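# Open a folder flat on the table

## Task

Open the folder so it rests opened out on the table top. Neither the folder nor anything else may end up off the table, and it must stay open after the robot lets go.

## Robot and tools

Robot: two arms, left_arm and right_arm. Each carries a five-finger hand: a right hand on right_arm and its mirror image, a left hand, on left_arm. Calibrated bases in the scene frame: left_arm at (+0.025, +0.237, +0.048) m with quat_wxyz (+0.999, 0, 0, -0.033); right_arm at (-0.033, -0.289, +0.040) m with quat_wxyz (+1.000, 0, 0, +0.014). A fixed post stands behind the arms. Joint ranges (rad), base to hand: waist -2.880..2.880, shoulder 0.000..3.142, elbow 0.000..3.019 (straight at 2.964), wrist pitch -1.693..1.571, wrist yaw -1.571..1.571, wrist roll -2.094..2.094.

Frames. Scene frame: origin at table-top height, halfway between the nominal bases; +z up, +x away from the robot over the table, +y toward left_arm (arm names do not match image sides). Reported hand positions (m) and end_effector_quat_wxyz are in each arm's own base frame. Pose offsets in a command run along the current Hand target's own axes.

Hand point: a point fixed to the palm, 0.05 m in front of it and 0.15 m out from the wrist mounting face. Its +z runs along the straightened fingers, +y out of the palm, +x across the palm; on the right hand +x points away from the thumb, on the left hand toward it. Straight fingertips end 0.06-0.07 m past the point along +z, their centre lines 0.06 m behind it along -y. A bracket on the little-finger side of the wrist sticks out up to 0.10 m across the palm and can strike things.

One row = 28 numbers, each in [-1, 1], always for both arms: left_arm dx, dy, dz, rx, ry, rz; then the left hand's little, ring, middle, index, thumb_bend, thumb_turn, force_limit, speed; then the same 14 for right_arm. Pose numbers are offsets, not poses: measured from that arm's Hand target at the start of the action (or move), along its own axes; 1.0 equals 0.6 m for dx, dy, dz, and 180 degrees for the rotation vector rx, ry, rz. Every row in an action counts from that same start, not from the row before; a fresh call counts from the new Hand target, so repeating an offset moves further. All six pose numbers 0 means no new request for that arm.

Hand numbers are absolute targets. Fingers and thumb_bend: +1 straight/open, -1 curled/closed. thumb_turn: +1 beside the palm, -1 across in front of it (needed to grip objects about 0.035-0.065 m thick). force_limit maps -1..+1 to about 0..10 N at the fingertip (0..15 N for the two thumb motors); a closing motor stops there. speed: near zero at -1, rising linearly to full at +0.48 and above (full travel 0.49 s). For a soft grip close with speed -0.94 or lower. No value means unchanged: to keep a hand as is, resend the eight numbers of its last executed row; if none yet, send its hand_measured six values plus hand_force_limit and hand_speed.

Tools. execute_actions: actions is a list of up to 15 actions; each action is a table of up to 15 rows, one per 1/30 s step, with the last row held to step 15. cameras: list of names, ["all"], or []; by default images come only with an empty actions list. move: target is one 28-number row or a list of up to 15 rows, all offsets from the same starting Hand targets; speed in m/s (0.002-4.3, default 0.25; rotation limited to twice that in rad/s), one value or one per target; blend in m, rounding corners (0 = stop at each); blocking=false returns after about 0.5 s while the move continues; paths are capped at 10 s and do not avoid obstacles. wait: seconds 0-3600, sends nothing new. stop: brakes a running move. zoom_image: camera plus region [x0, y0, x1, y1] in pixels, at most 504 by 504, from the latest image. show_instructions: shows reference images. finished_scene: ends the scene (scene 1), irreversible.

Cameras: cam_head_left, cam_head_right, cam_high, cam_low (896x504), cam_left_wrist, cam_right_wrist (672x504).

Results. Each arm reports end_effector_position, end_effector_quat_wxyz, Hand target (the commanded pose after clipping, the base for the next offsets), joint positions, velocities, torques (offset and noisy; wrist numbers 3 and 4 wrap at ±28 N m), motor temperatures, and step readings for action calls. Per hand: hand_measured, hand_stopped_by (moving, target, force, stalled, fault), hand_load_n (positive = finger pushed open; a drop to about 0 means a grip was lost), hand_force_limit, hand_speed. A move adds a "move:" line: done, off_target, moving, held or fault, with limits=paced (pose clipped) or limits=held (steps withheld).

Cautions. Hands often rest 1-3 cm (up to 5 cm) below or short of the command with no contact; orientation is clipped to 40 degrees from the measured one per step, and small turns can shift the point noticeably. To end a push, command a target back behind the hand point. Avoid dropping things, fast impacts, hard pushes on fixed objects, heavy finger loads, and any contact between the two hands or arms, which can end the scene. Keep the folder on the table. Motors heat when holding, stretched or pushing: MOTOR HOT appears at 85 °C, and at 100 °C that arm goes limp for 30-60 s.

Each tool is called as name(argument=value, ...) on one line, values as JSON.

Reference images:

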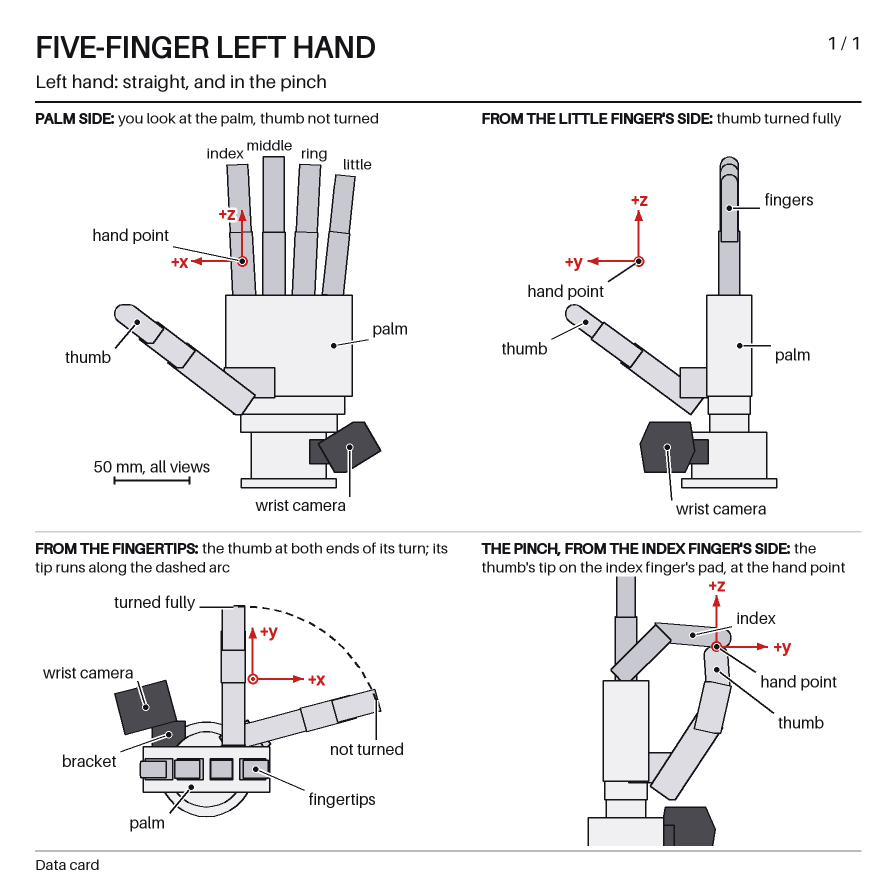

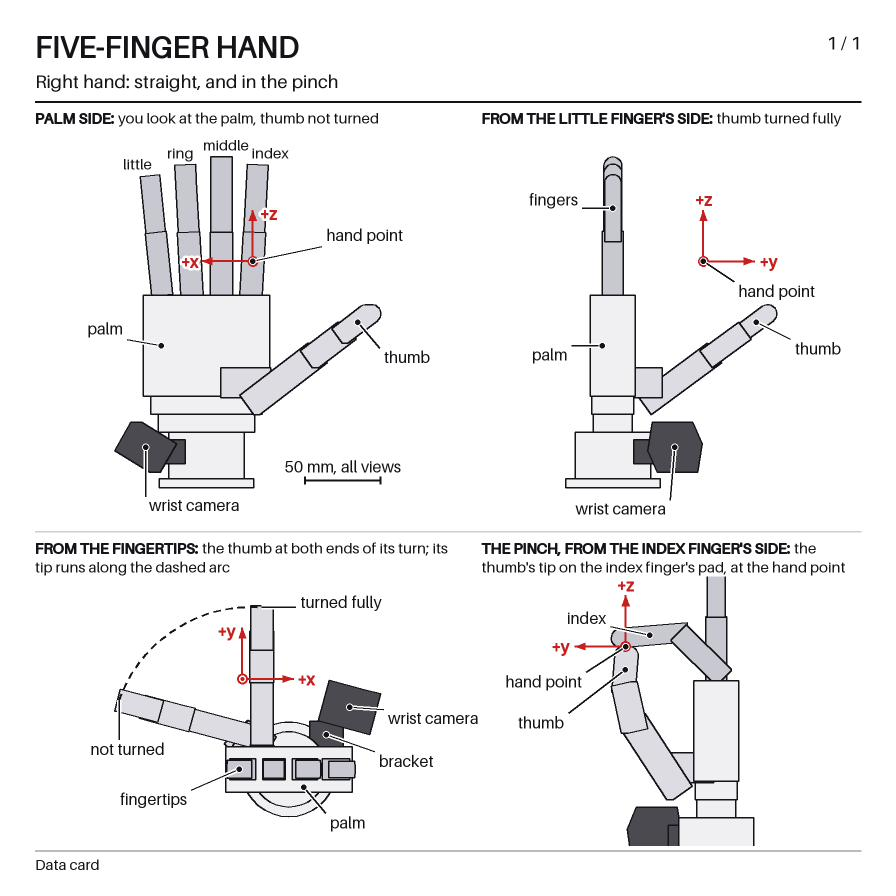

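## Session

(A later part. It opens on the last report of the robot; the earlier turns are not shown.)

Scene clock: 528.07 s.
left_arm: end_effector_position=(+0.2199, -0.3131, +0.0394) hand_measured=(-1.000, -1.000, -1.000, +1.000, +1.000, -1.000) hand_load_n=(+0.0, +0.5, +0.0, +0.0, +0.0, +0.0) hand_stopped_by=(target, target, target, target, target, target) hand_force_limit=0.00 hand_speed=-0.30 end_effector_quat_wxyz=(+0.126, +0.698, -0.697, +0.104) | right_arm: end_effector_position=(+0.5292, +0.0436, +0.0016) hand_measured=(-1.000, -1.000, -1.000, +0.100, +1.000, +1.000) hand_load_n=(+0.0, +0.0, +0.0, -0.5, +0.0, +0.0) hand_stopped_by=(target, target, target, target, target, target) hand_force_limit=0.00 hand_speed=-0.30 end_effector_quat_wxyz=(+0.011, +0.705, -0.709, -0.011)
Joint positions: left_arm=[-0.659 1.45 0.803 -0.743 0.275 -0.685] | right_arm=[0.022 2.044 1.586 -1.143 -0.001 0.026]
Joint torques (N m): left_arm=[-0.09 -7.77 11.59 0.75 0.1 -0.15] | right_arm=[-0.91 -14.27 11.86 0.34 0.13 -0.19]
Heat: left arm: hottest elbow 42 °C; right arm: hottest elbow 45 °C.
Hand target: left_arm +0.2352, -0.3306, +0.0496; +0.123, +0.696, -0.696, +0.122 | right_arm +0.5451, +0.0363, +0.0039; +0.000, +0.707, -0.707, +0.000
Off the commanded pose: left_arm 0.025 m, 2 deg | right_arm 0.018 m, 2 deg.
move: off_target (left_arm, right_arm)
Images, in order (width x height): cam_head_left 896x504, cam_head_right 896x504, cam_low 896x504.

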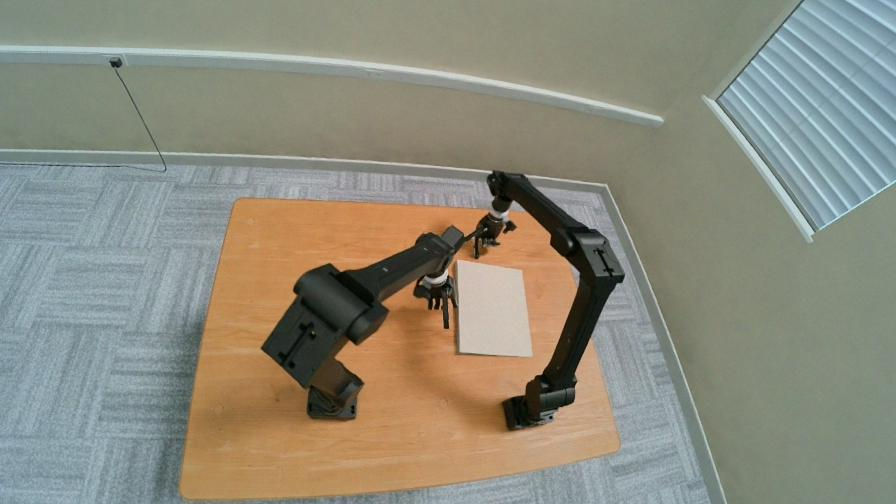

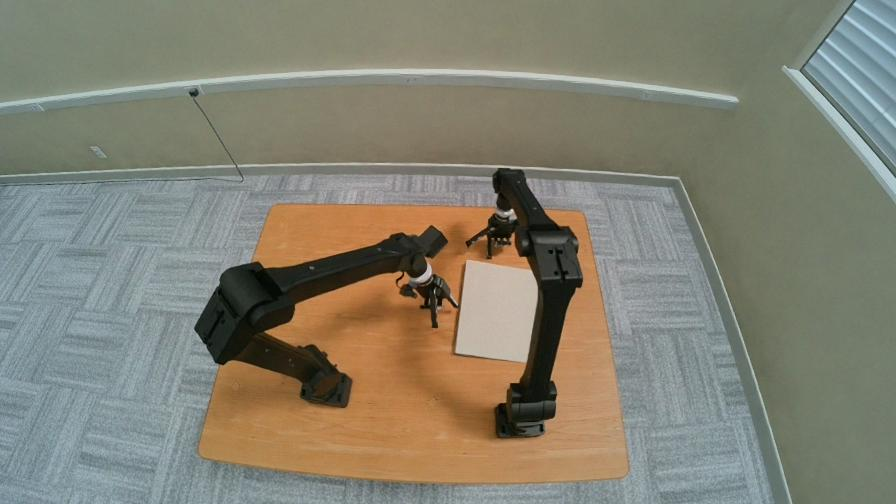

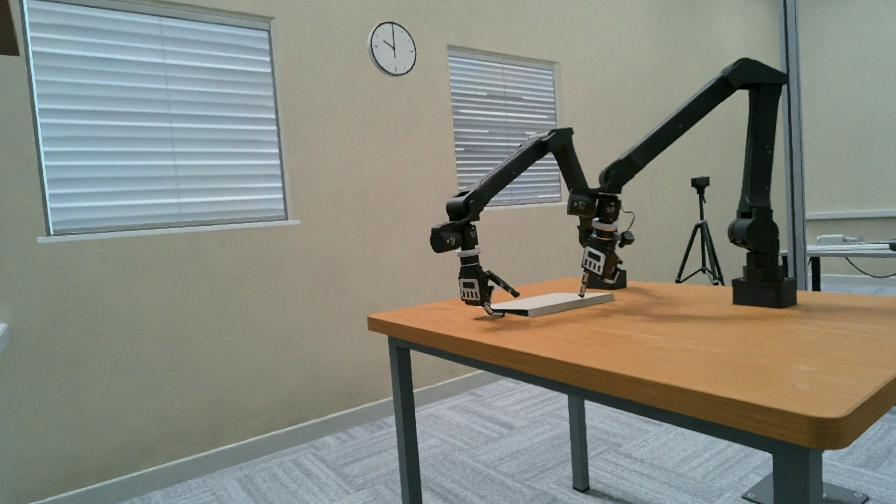

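move(target=[[0.019,0,0.0068,0,0,0,-1,-1,-1,1,1,-1,0,-0.3,0,0.001,0,0,0,0,-1,-1,-1,0.1,1,1,0,-0.3]], speed=0.05, cameras=["cam_low","cam_head_left","cam_head_right"])

zoom_image(camera="cam_head_right", region=[420, 220, 520, 320])

zoom_image(camera="cam_head_left", region=[420, 220, 520, 320])

Scene clock: 536.87 s.
left_arm: end_effector_position=(+0.2198, -0.3248, +0.0395) hand_measured=(-1.000, -1.000, -1.000, +1.000, +1.000, -1.000) hand_load_n=(+0.0, +0.0, +0.0, +0.5, -0.5, +0.0) hand_stopped_by=(target, target, target, target, target, target) hand_force_limit=0.00 hand_speed=-0.30 end_effector_quat_wxyz=(+0.125, +0.698, -0.698, +0.103) | right_arm: end_effector_position=(+0.5292, +0.0436, +0.0016) hand_measured=(-1.000, -1.000, -1.000, +0.100, +1.000, +1.000) hand_load_n=(+0.0, +0.0, +0.0, -0.5, +0.0, +0.0) hand_stopped_by=(target, target, target, target, target, target) hand_force_limit=0.00 hand_speed=-0.30 end_effector_quat_wxyz=(+0.011, +0.705, -0.709, -0.011)
Joint positions: left_arm=[-0.685 1.468 0.823 -0.74 0.27 -0.71] | right_arm=[0.022 2.044 1.586 -1.143 -0.001 0.026]
Joint torques (N m): left_arm=[-0.09 -7.88 11.78 0.83 0.06 -0.17] | right_arm=[-0.79 -14.27 11.73 0.39 0.14 -0.19]
Heat: left arm: hottest elbow 42 °C; right arm: hottest elbow 45 °C.
Hand target: left_arm +0.2351, -0.3427, +0.0497; +0.123, +0.696, -0.696, +0.122 | right_arm +0.5445, +0.0363, +0.0039; +0.000, +0.707, -0.707, +0.000
Off the commanded pose: left_arm 0.026 m, 2 deg | right_arm 0.017 m, 2 deg.
move: off_target (left_arm, right_arm)
Images, in order (width x height): cam_head_left 896x504, cam_head_right 896x504, cam_low 896x504.

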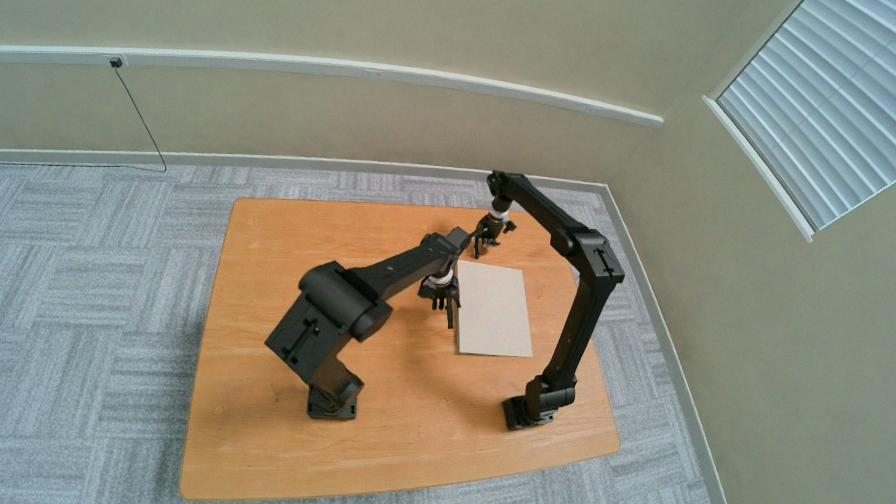

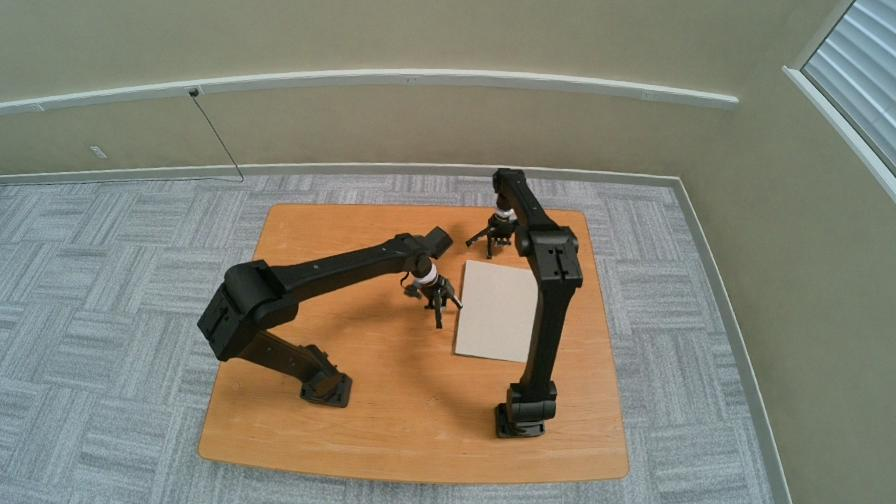

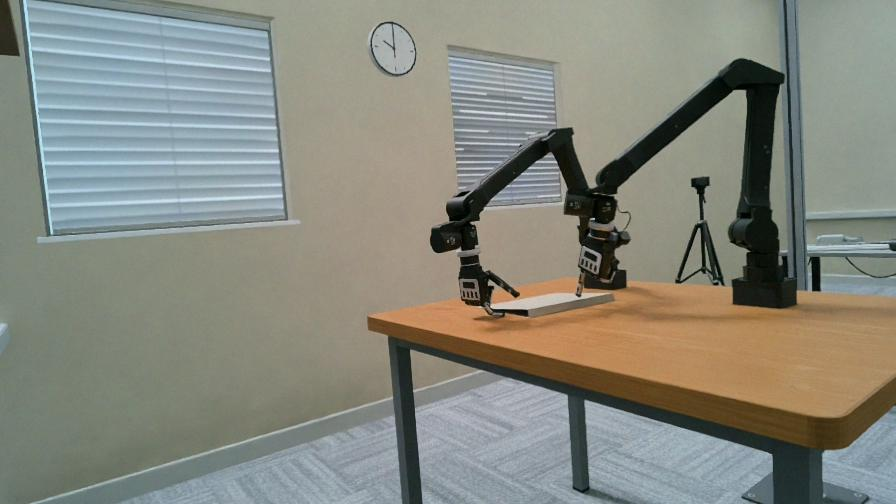

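Scaled by 5.040.

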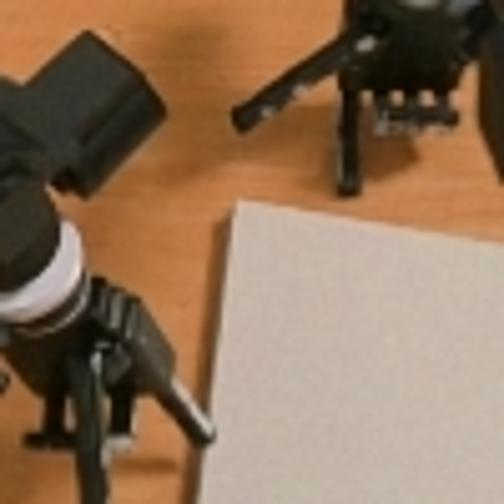

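Scaled by 5.040.

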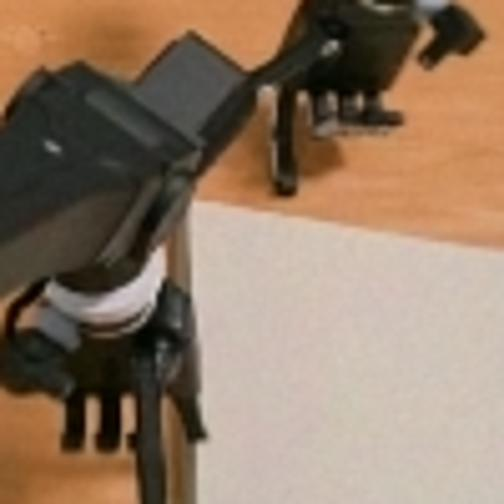

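move(target=[[-0.0443,0.02,0.0548,0,0,0,-1,-1,-1,1,1,-1,0,-0.3,0,0,0,0,0,0,-1,-1,-1,0.1,1,1,0,-0.3]], speed=0.04, cameras=["cam_low","cam_head_left","cam_head_right"])

zoom_image(camera="cam_head_right", region=[420, 220, 520, 320])

zoom_image(camera="cam_low", region=[470, 240, 630, 330])

Scene clock: 544.40 s.
left_arm: end_effector_position=(+0.2303, -0.3348, +0.0255) hand_measured=(-1.000, -1.000, -1.000, +1.000, +1.000, -1.000) hand_load_n=(+0.0, +0.0, +0.0, -1.0, +0.0, +0.0) hand_stopped_by=(target, target, target, target, target, target) hand_force_limit=0.00 hand_speed=-0.30 end_effector_quat_wxyz=(+0.125, +0.691, -0.698, +0.140) | right_arm: end_effector_position=(+0.5292, +0.0436, +0.0016) hand_measured=(-1.000, -1.000, -1.000, +0.100, +1.000, +1.000) hand_load_n=(+0.0, +0.5, +0.0, -1.0, +0.0, +0.0) hand_stopped_by=(target, target, target, target, target, target) hand_force_limit=0.00 hand_speed=-0.30 end_effector_quat_wxyz=(+0.011, +0.705, -0.709, -0.011)
Joint positions: left_arm=[-0.685 1.491 0.792 -0.611 0.277 -0.711] | right_arm=[0.022 2.044 1.586 -1.143 -0.001 0.026]
Joint torques (N m): left_arm=[0.32 -7 5.78 1.1 -0.09 -0.06] | right_arm=[-0.79 -14.39 11.69 0.35 0.16 -0.2]
Heat: left arm: hottest elbow 43 °C; right arm: hottest elbow 45 °C.
Hand target: left_arm +0.2231, -0.3290, +0.0097; +0.123, +0.696, -0.696, +0.122 | right_arm +0.5445, +0.0363, +0.0039; +0.000, +0.707, -0.707, +0.000
Off the commanded pose: left_arm 0.018 m, 2 deg | right_arm 0.017 m, 2 deg.
move: off_target (left_arm)
Images, in order (width x height): cam_head_left 896x504, cam_head_right 896x504, cam_low 896x504.

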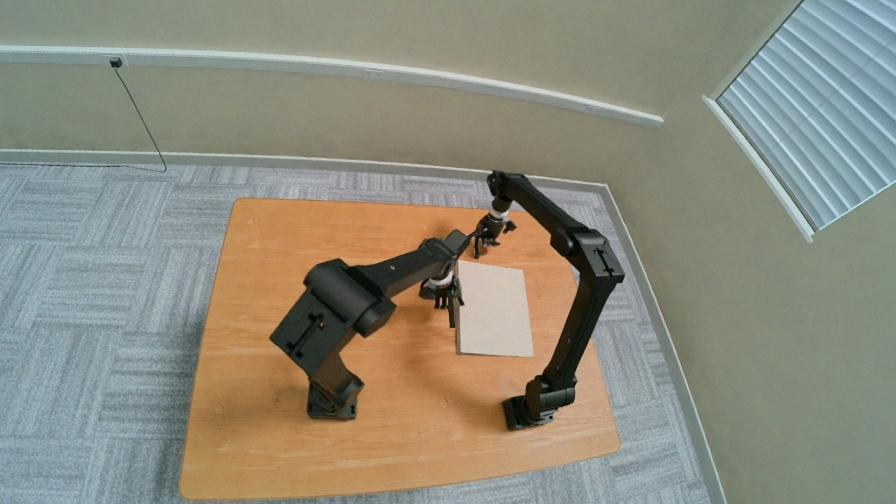

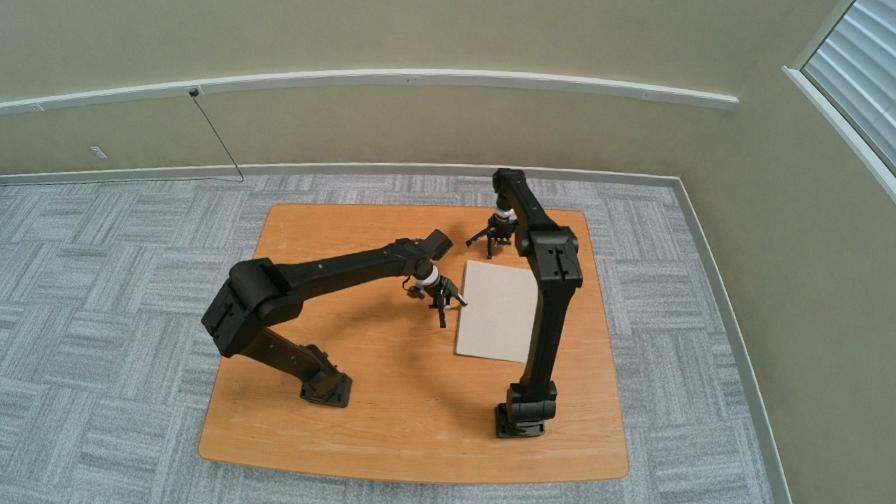

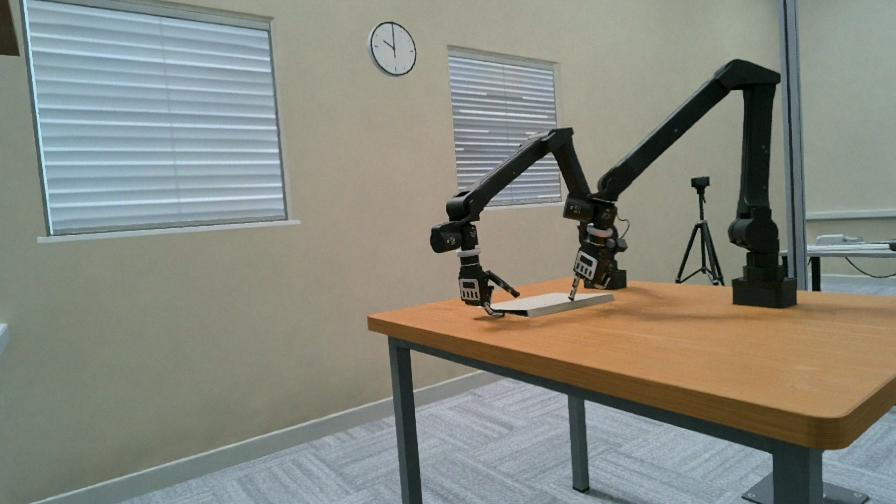

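Scaled by 5.040.

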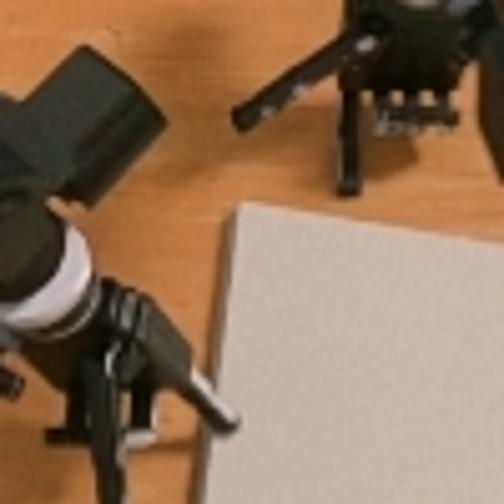

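Scaled by 3.150.

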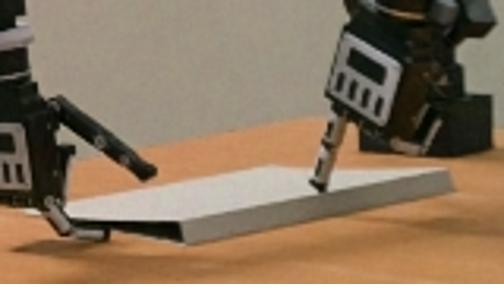

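move(target=[[-0.0028,0,-0.0365,0,0,0,-1,-1,-1,1,1,-1,0,-0.3,0,0,0,0,0,0,-1,-1,-1,0.1,1,1,0,-0.3],[-0.0128,0,-0.0088,0,0,0,-1,-1,-1,1,1,-1,0,-0.3,0,0,0,0,0,0,-1,-1,-1,0.1,1,1,0,-0.3]], speed=0.04, cameras=["cam_low","cam_head_left","cam_head_right"])

zoom_image(camera="cam_head_right", region=[420, 220, 520, 320])

zoom_image(camera="cam_low", region=[470, 240, 630, 330])

Scene clock: 552.23 s.
left_arm: end_effector_position=(+0.2251, -0.3296, +0.0267) hand_measured=(-1.000, -1.000, -1.000, +1.000, +1.000, -1.000) hand_load_n=(+0.0, +0.0, +0.0, -0.5, +0.0, +0.0) hand_stopped_by=(target, target, target, target, target, target) hand_force_limit=0.00 hand_speed=-0.30 end_effector_quat_wxyz=(+0.126, +0.692, -0.697, +0.137) | right_arm: end_effector_position=(+0.5292, +0.0436, +0.0016) hand_measured=(-1.000, -1.000, -1.000, +0.100, +1.000, +1.000) hand_load_n=(+0.0, +0.5, +0.0, -0.5, +0.0, +0.0) hand_stopped_by=(target, target, target, target, target, target) hand_force_limit=0.00 hand_speed=-0.30 end_effector_quat_wxyz=(+0.011, +0.705, -0.709, -0.011)
Joint positions: left_arm=[-0.682 1.475 0.778 -0.621 0.278 -0.711] | right_arm=[0.022 2.044 1.586 -1.143 -0.001 0.026]
Joint torques (N m): left_arm=[1.49 -7.12 6.23 0.99 -0.02 0.12] | right_arm=[-0.91 -14.39 11.7 0.34 0.14 -0.2]
Heat: left arm: hottest elbow 42 °C; right arm: hottest elbow 46 °C.
Hand target: left_arm +0.2231, -0.3199, +0.0121; +0.123, +0.696, -0.696, +0.122 | right_arm +0.5445, +0.0363, +0.0039; +0.000, +0.707, -0.707, +0.000
Off the commanded pose: left_arm 0.018 m, 2 deg | right_arm 0.017 m, 2 deg.
move: off_target (left_arm)
Images, in order (width x height): cam_head_left 896x504, cam_head_right 896x504, cam_low 896x504.

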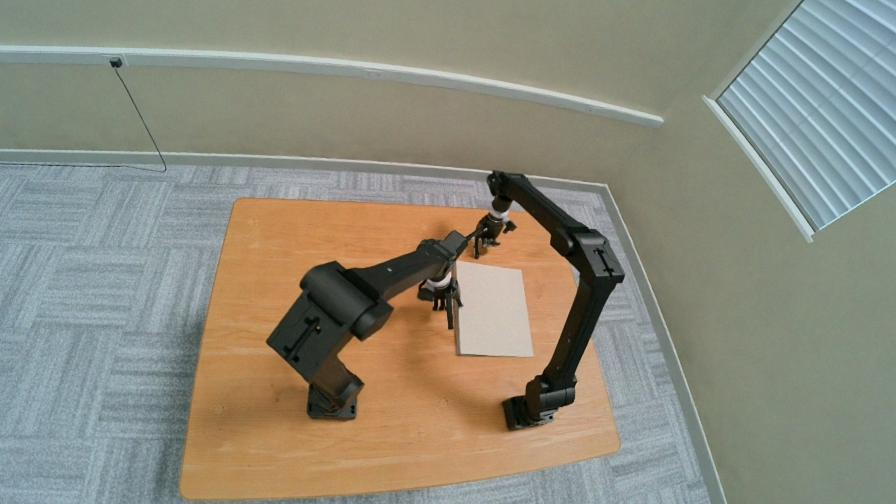

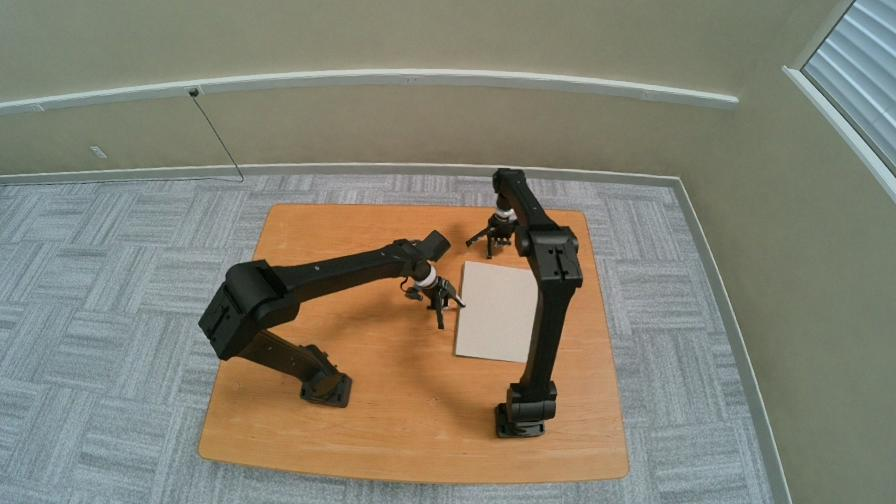

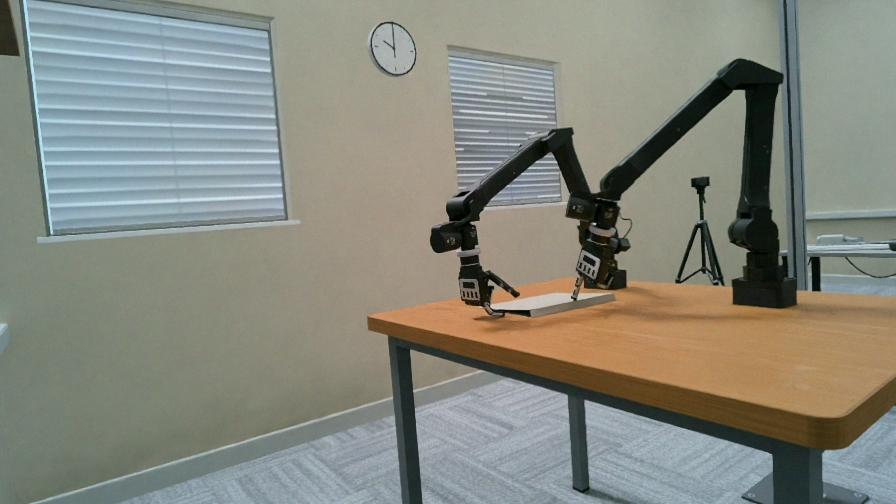

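Scaled by 5.040.

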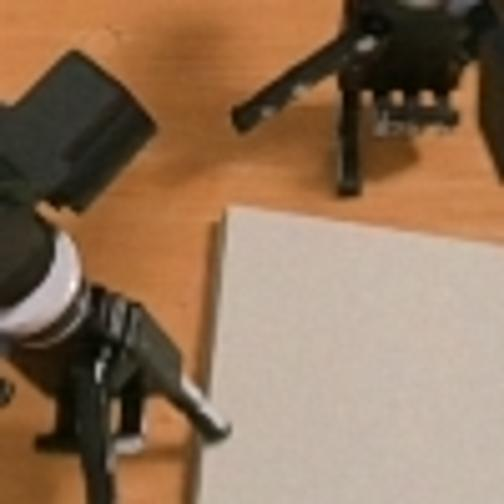

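Scaled by 3.150.

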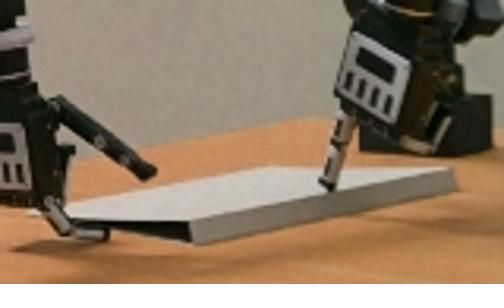

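move(target=[[0,0,0,0,0,0,-1,-1,-1,1,1,-1,0,-0.3,-0.006,0.094,0,0,0,0,-1,-1,-1,0.1,1,1,0,-0.3]], speed=0.03, cameras=["cam_low","cam_head_left","cam_head_right","cam_right_wrist"])

zoom_image(camera="cam_head_left", region=[420, 220, 560, 370])

zoom_image(camera="cam_low", region=[470, 240, 630, 330])

Scene clock: 588.53 s.
left_arm: end_effector_position=(+0.2252, -0.3297, +0.0268) hand_measured=(-1.000, -1.000, -1.000, +1.000, +1.000, -1.000) hand_load_n=(+0.0, +0.0, +0.0, -0.5, +0.0, +0.0) hand_stopped_by=(target, target, target, target, target, target) hand_force_limit=0.00 hand_speed=-0.30 end_effector_quat_wxyz=(+0.126, +0.692, -0.697, +0.137) | right_arm: end_effector_position=(+0.4907, +0.0426, +0.0009) hand_measured=(-1.000, -1.000, -1.000, +0.100, +1.000, +1.000) hand_load_n=(+0.0, +0.0, +0.0, -1.0, -0.5, +0.0) hand_stopped_by=(target, target, target, target, target, target) hand_force_limit=0.00 hand_speed=-0.30 end_effector_quat_wxyz=(+0.003, +0.707, -0.708, -0.003)
Joint positions: left_arm=[-0.682 1.475 0.778 -0.62 0.278 -0.711] | right_arm=[0.022 1.941 1.419 -1.057 -0.001 0.023]
Joint torques (N m): left_arm=[2.55 -7.24 6.24 0.9 0.01 0.11] | right_arm=[-0.15 -14.56 7.36 0.18 0.12 -0.1]
Heat: left arm: hottest elbow 41 °C; right arm: hottest elbow 46 °C.
Hand target: left_arm +0.2232, -0.3200, +0.0121; +0.123, +0.696, -0.696, +0.122 | right_arm +0.4883, +0.0400, +0.0040; +0.000, +0.707, -0.707, +0.000
Off the commanded pose: left_arm 0.018 m, 2 deg | right_arm 0.005 m, 0 deg.
move: done
Images, in order (width x height): cam_head_left 896x504, cam_head_right 896x504, cam_low 896x504, cam_right_wrist 672x504.

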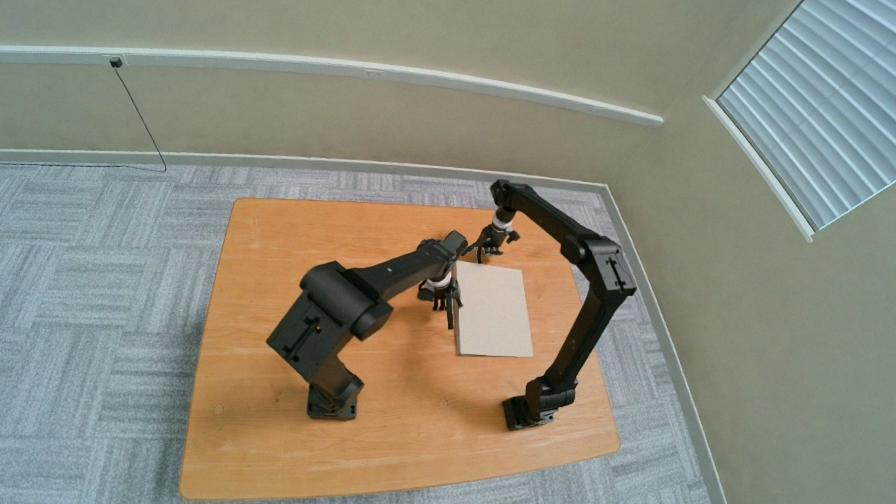

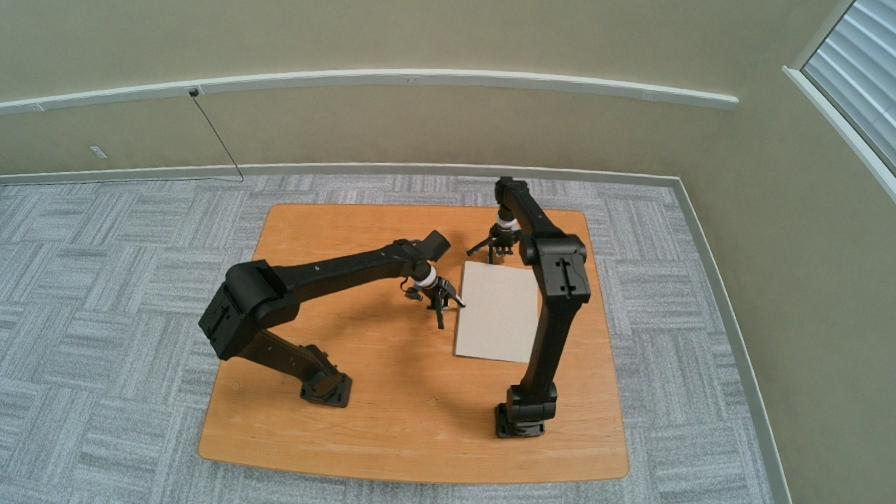

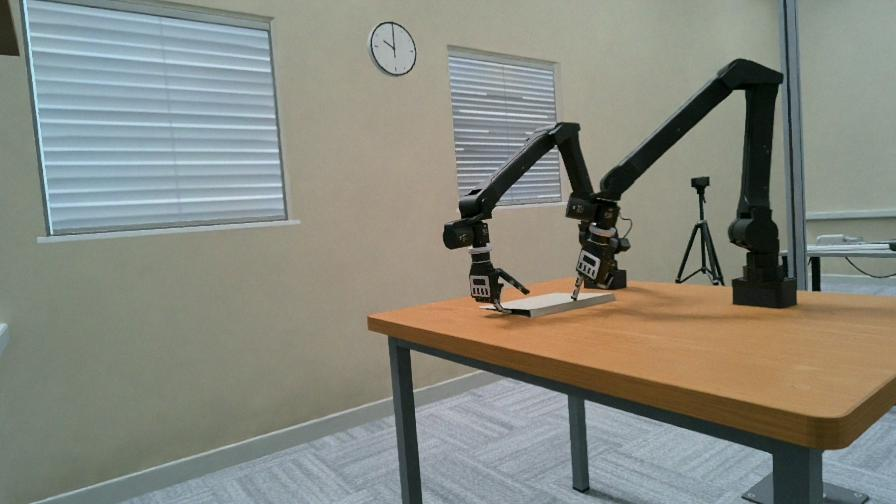

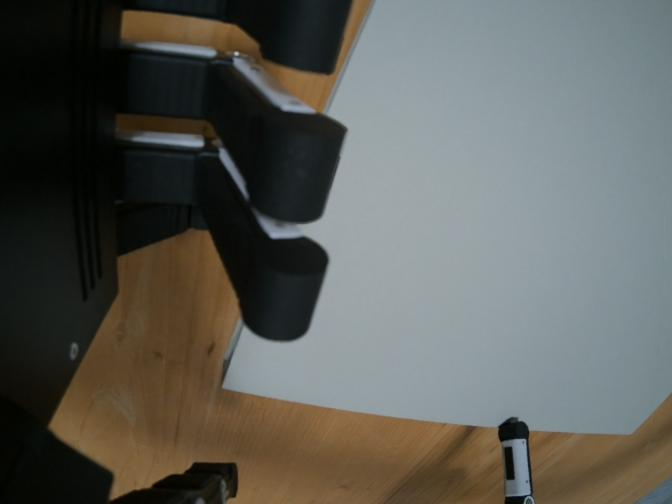

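Scaled by 3.360.

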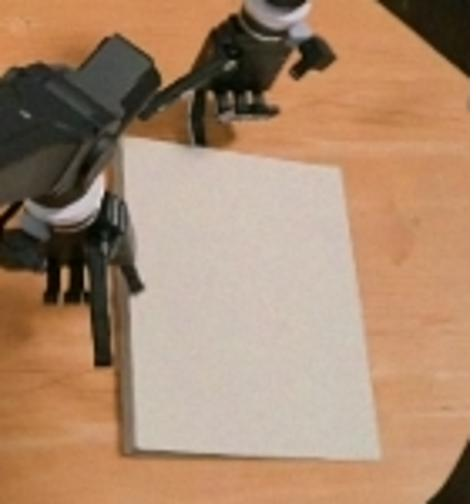

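Scaled by 3.150.

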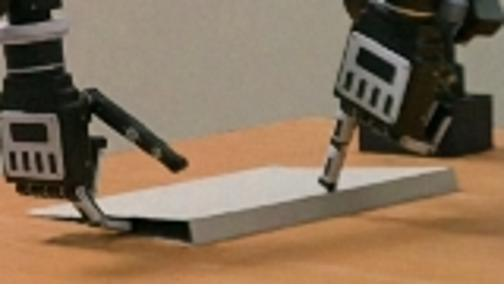

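move(target=[[0,0,0,0,0,0,-1,-1,-1,1,1,-1,0,-0.3,0,0,-0.05,0,0,0,-1,-1,-1,0.1,1,1,0,-0.3]], speed=0.03, cameras=["cam_low","cam_head_left","cam_right_wrist"])

zoom_image(camera="cam_head_left", region=[420, 220, 560, 370])

zoom_image(camera="cam_low", region=[470, 240, 630, 330])

Scene clock: 594.43 s.
left_arm: end_effector_position=(+0.2251, -0.3298, +0.0269) hand_measured=(-1.000, -1.000, -1.000, +1.000, +1.000, -1.000) hand_load_n=(+0.0, +0.5, +0.0, -1.0, +0.0, +0.0) hand_stopped_by=(target, target, target, target, target, target) hand_force_limit=0.00 hand_speed=-0.30 end_effector_quat_wxyz=(+0.126, +0.692, -0.697, +0.137) | right_arm: end_effector_position=(+0.4820, +0.0424, +0.0161) hand_measured=(-1.000, -1.000, -1.000, +0.100, +1.000, +1.000) hand_load_n=(+0.5, +0.0, +0.5, +1.0, +0.0, +0.0) hand_stopped_by=(target, target, target, target, target, target) hand_force_limit=0.00 hand_speed=-0.30 end_effector_quat_wxyz=(+0.009, +0.707, -0.708, -0.009)
Joint positions: left_arm=[-0.682 1.475 0.778 -0.62 0.279 -0.711] | right_arm=[0.022 1.914 1.419 -1.101 -0.001 0.023]
Joint torques (N m): left_arm=[2.37 -7.12 6.12 0.88 0 0.07] | right_arm=[-0.32 -15.62 10.28 -0.72 0.14 -0.09]
Heat: left arm: hottest elbow 41 °C; right arm: hottest elbow 46 °C.
Hand target: left_arm +0.2232, -0.3200, +0.0121; +0.123, +0.696, -0.696, +0.123 | right_arm +0.4882, +0.0400, +0.0340; +0.000, +0.707, -0.707, +0.000
Off the commanded pose: left_arm 0.018 m, 2 deg | right_arm 0.019 m, 2 deg.
move: off_target (right_arm)
Images, in order (width x height): cam_head_left 896x504, cam_low 896x504, cam_right_wrist 672x504.

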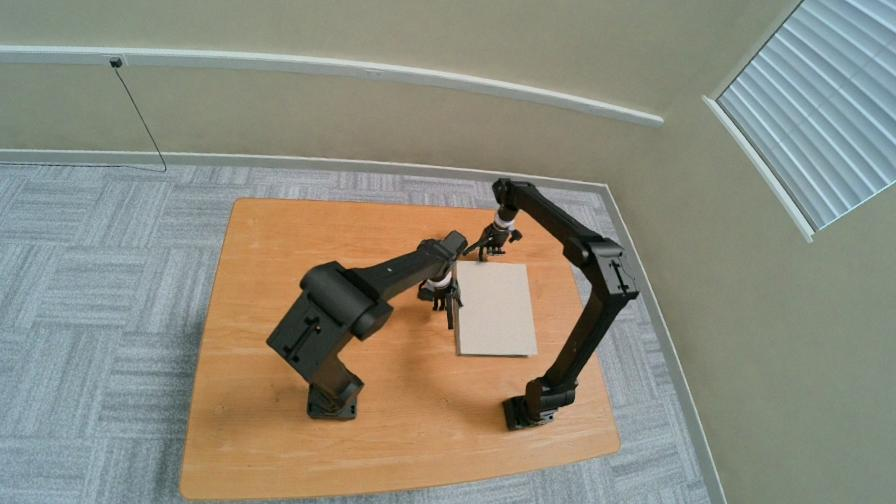

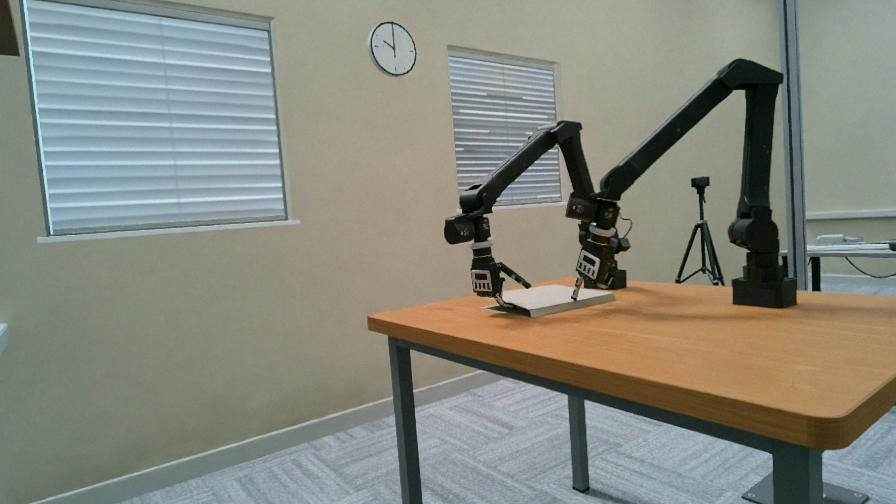

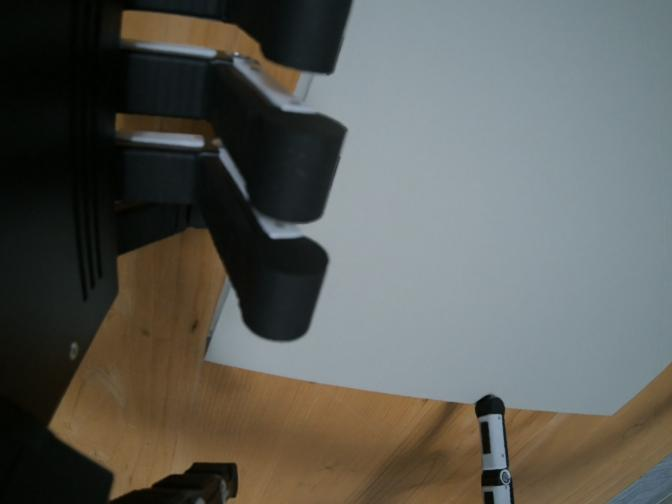

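Scaled by 3.360.

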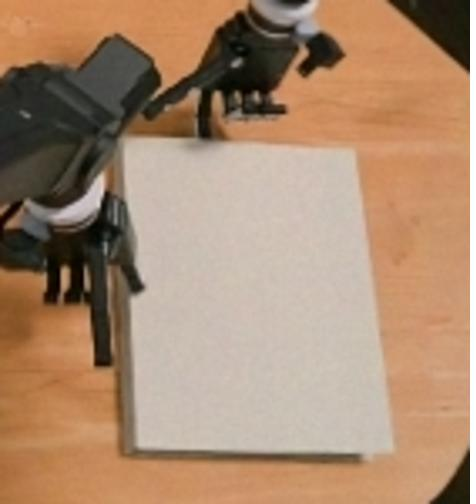

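Scaled by 3.150.

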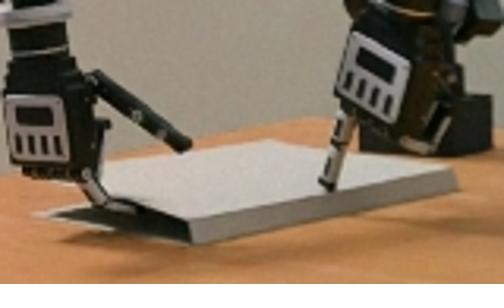

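move(target=[[0,0,0,0,0,0,-1,-1,-1,1,1,-1,0,-0.3,-0.008,0,-0.04,0,0,0,-1,-1,-1,0.1,1,1,0,-0.3]], speed=0.04, cameras=["cam_low","cam_head_left","cam_right_wrist","cam_head_right"])

zoom_image(camera="cam_head_left", region=[420, 220, 560, 370])

zoom_image(camera="cam_low", region=[470, 240, 630, 330])

Scene clock: 653.77 s.
left_arm: end_effector_position=(+0.2251, -0.3301, +0.0270) hand_measured=(-1.000, -1.000, -1.000, +1.000, +1.000, -1.000) hand_load_n=(+0.0, +0.0, +0.0, -1.0, +0.0, +0.0) hand_stopped_by=(target, target, target, target, target, target) hand_force_limit=0.00 hand_speed=-0.30 end_effector_quat_wxyz=(+0.127, +0.692, -0.697, +0.138) | right_arm: end_effector_position=(+0.4700, +0.0422, +0.0325) hand_measured=(-1.000, -1.000, -1.000, +0.100, +1.000, +1.000) hand_load_n=(+0.0, +0.0, +0.0, +0.5, +0.0, +0.0) hand_stopped_by=(target, target, target, target, target, target) hand_force_limit=0.00 hand_speed=-0.30 end_effector_quat_wxyz=(+0.020, +0.706, -0.707, -0.019)
Joint positions: left_arm=[-0.682 1.475 0.778 -0.619 0.28 -0.711] | right_arm=[0.022 1.887 1.419 -1.157 -0.001 0.023]
Joint torques (N m): left_arm=[1.79 -7.24 6.19 0.75 -0.06 0.13] | right_arm=[0.21 -15.38 12.71 -0.72 0.11 0]
Heat: left arm: hottest elbow 40 °C; right arm: hottest elbow 46 °C.
Hand target: left_arm +0.2232, -0.3200, +0.0121; +0.123, +0.696, -0.696, +0.123 | right_arm +0.4882, +0.0448, +0.0580; +0.000, +0.707, -0.707, +0.000
Off the commanded pose: left_arm 0.018 m, 2 deg | right_arm 0.031 m, 3 deg.
move: off_target (right_arm)
Images, in order (width x height): cam_head_left 896x504, cam_head_right 896x504, cam_low 896x504, cam_right_wrist 672x504.

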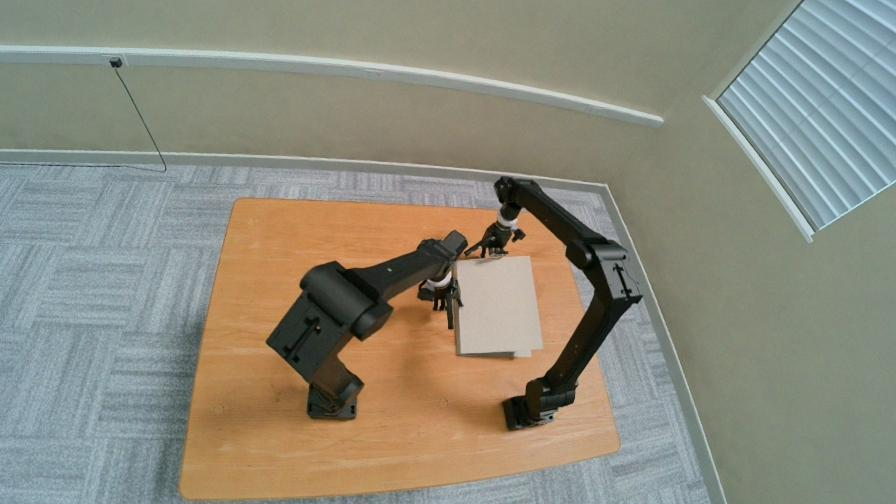

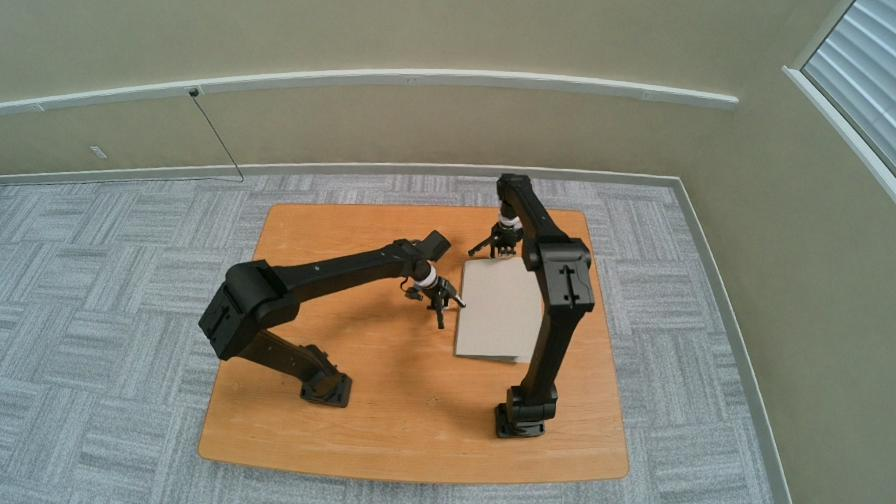

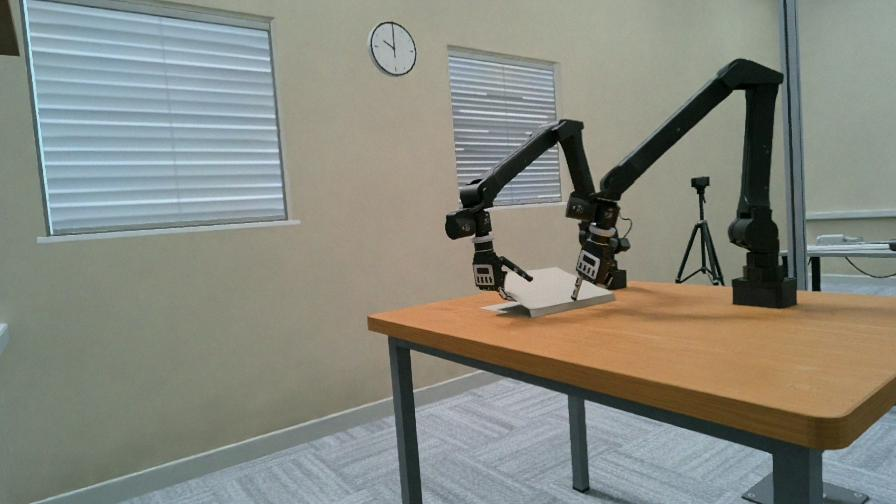

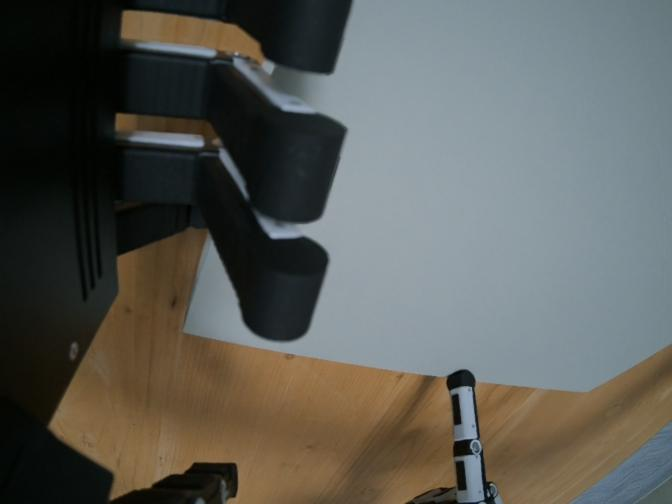

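Scaled by 3.360.

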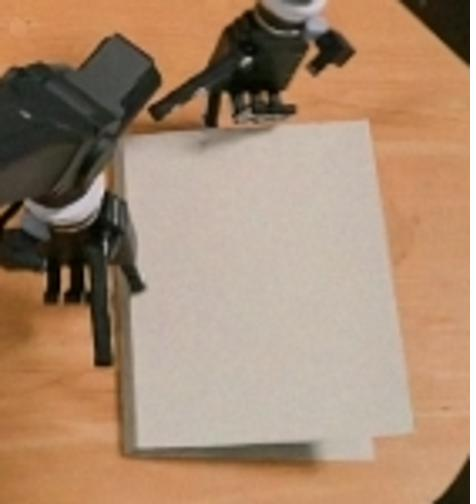

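Scaled by 3.150.

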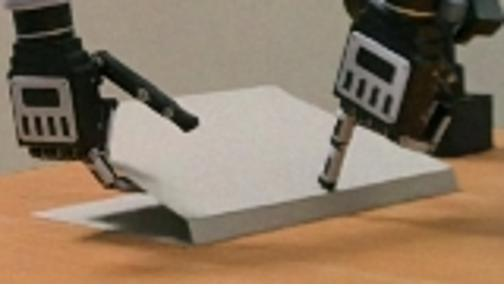

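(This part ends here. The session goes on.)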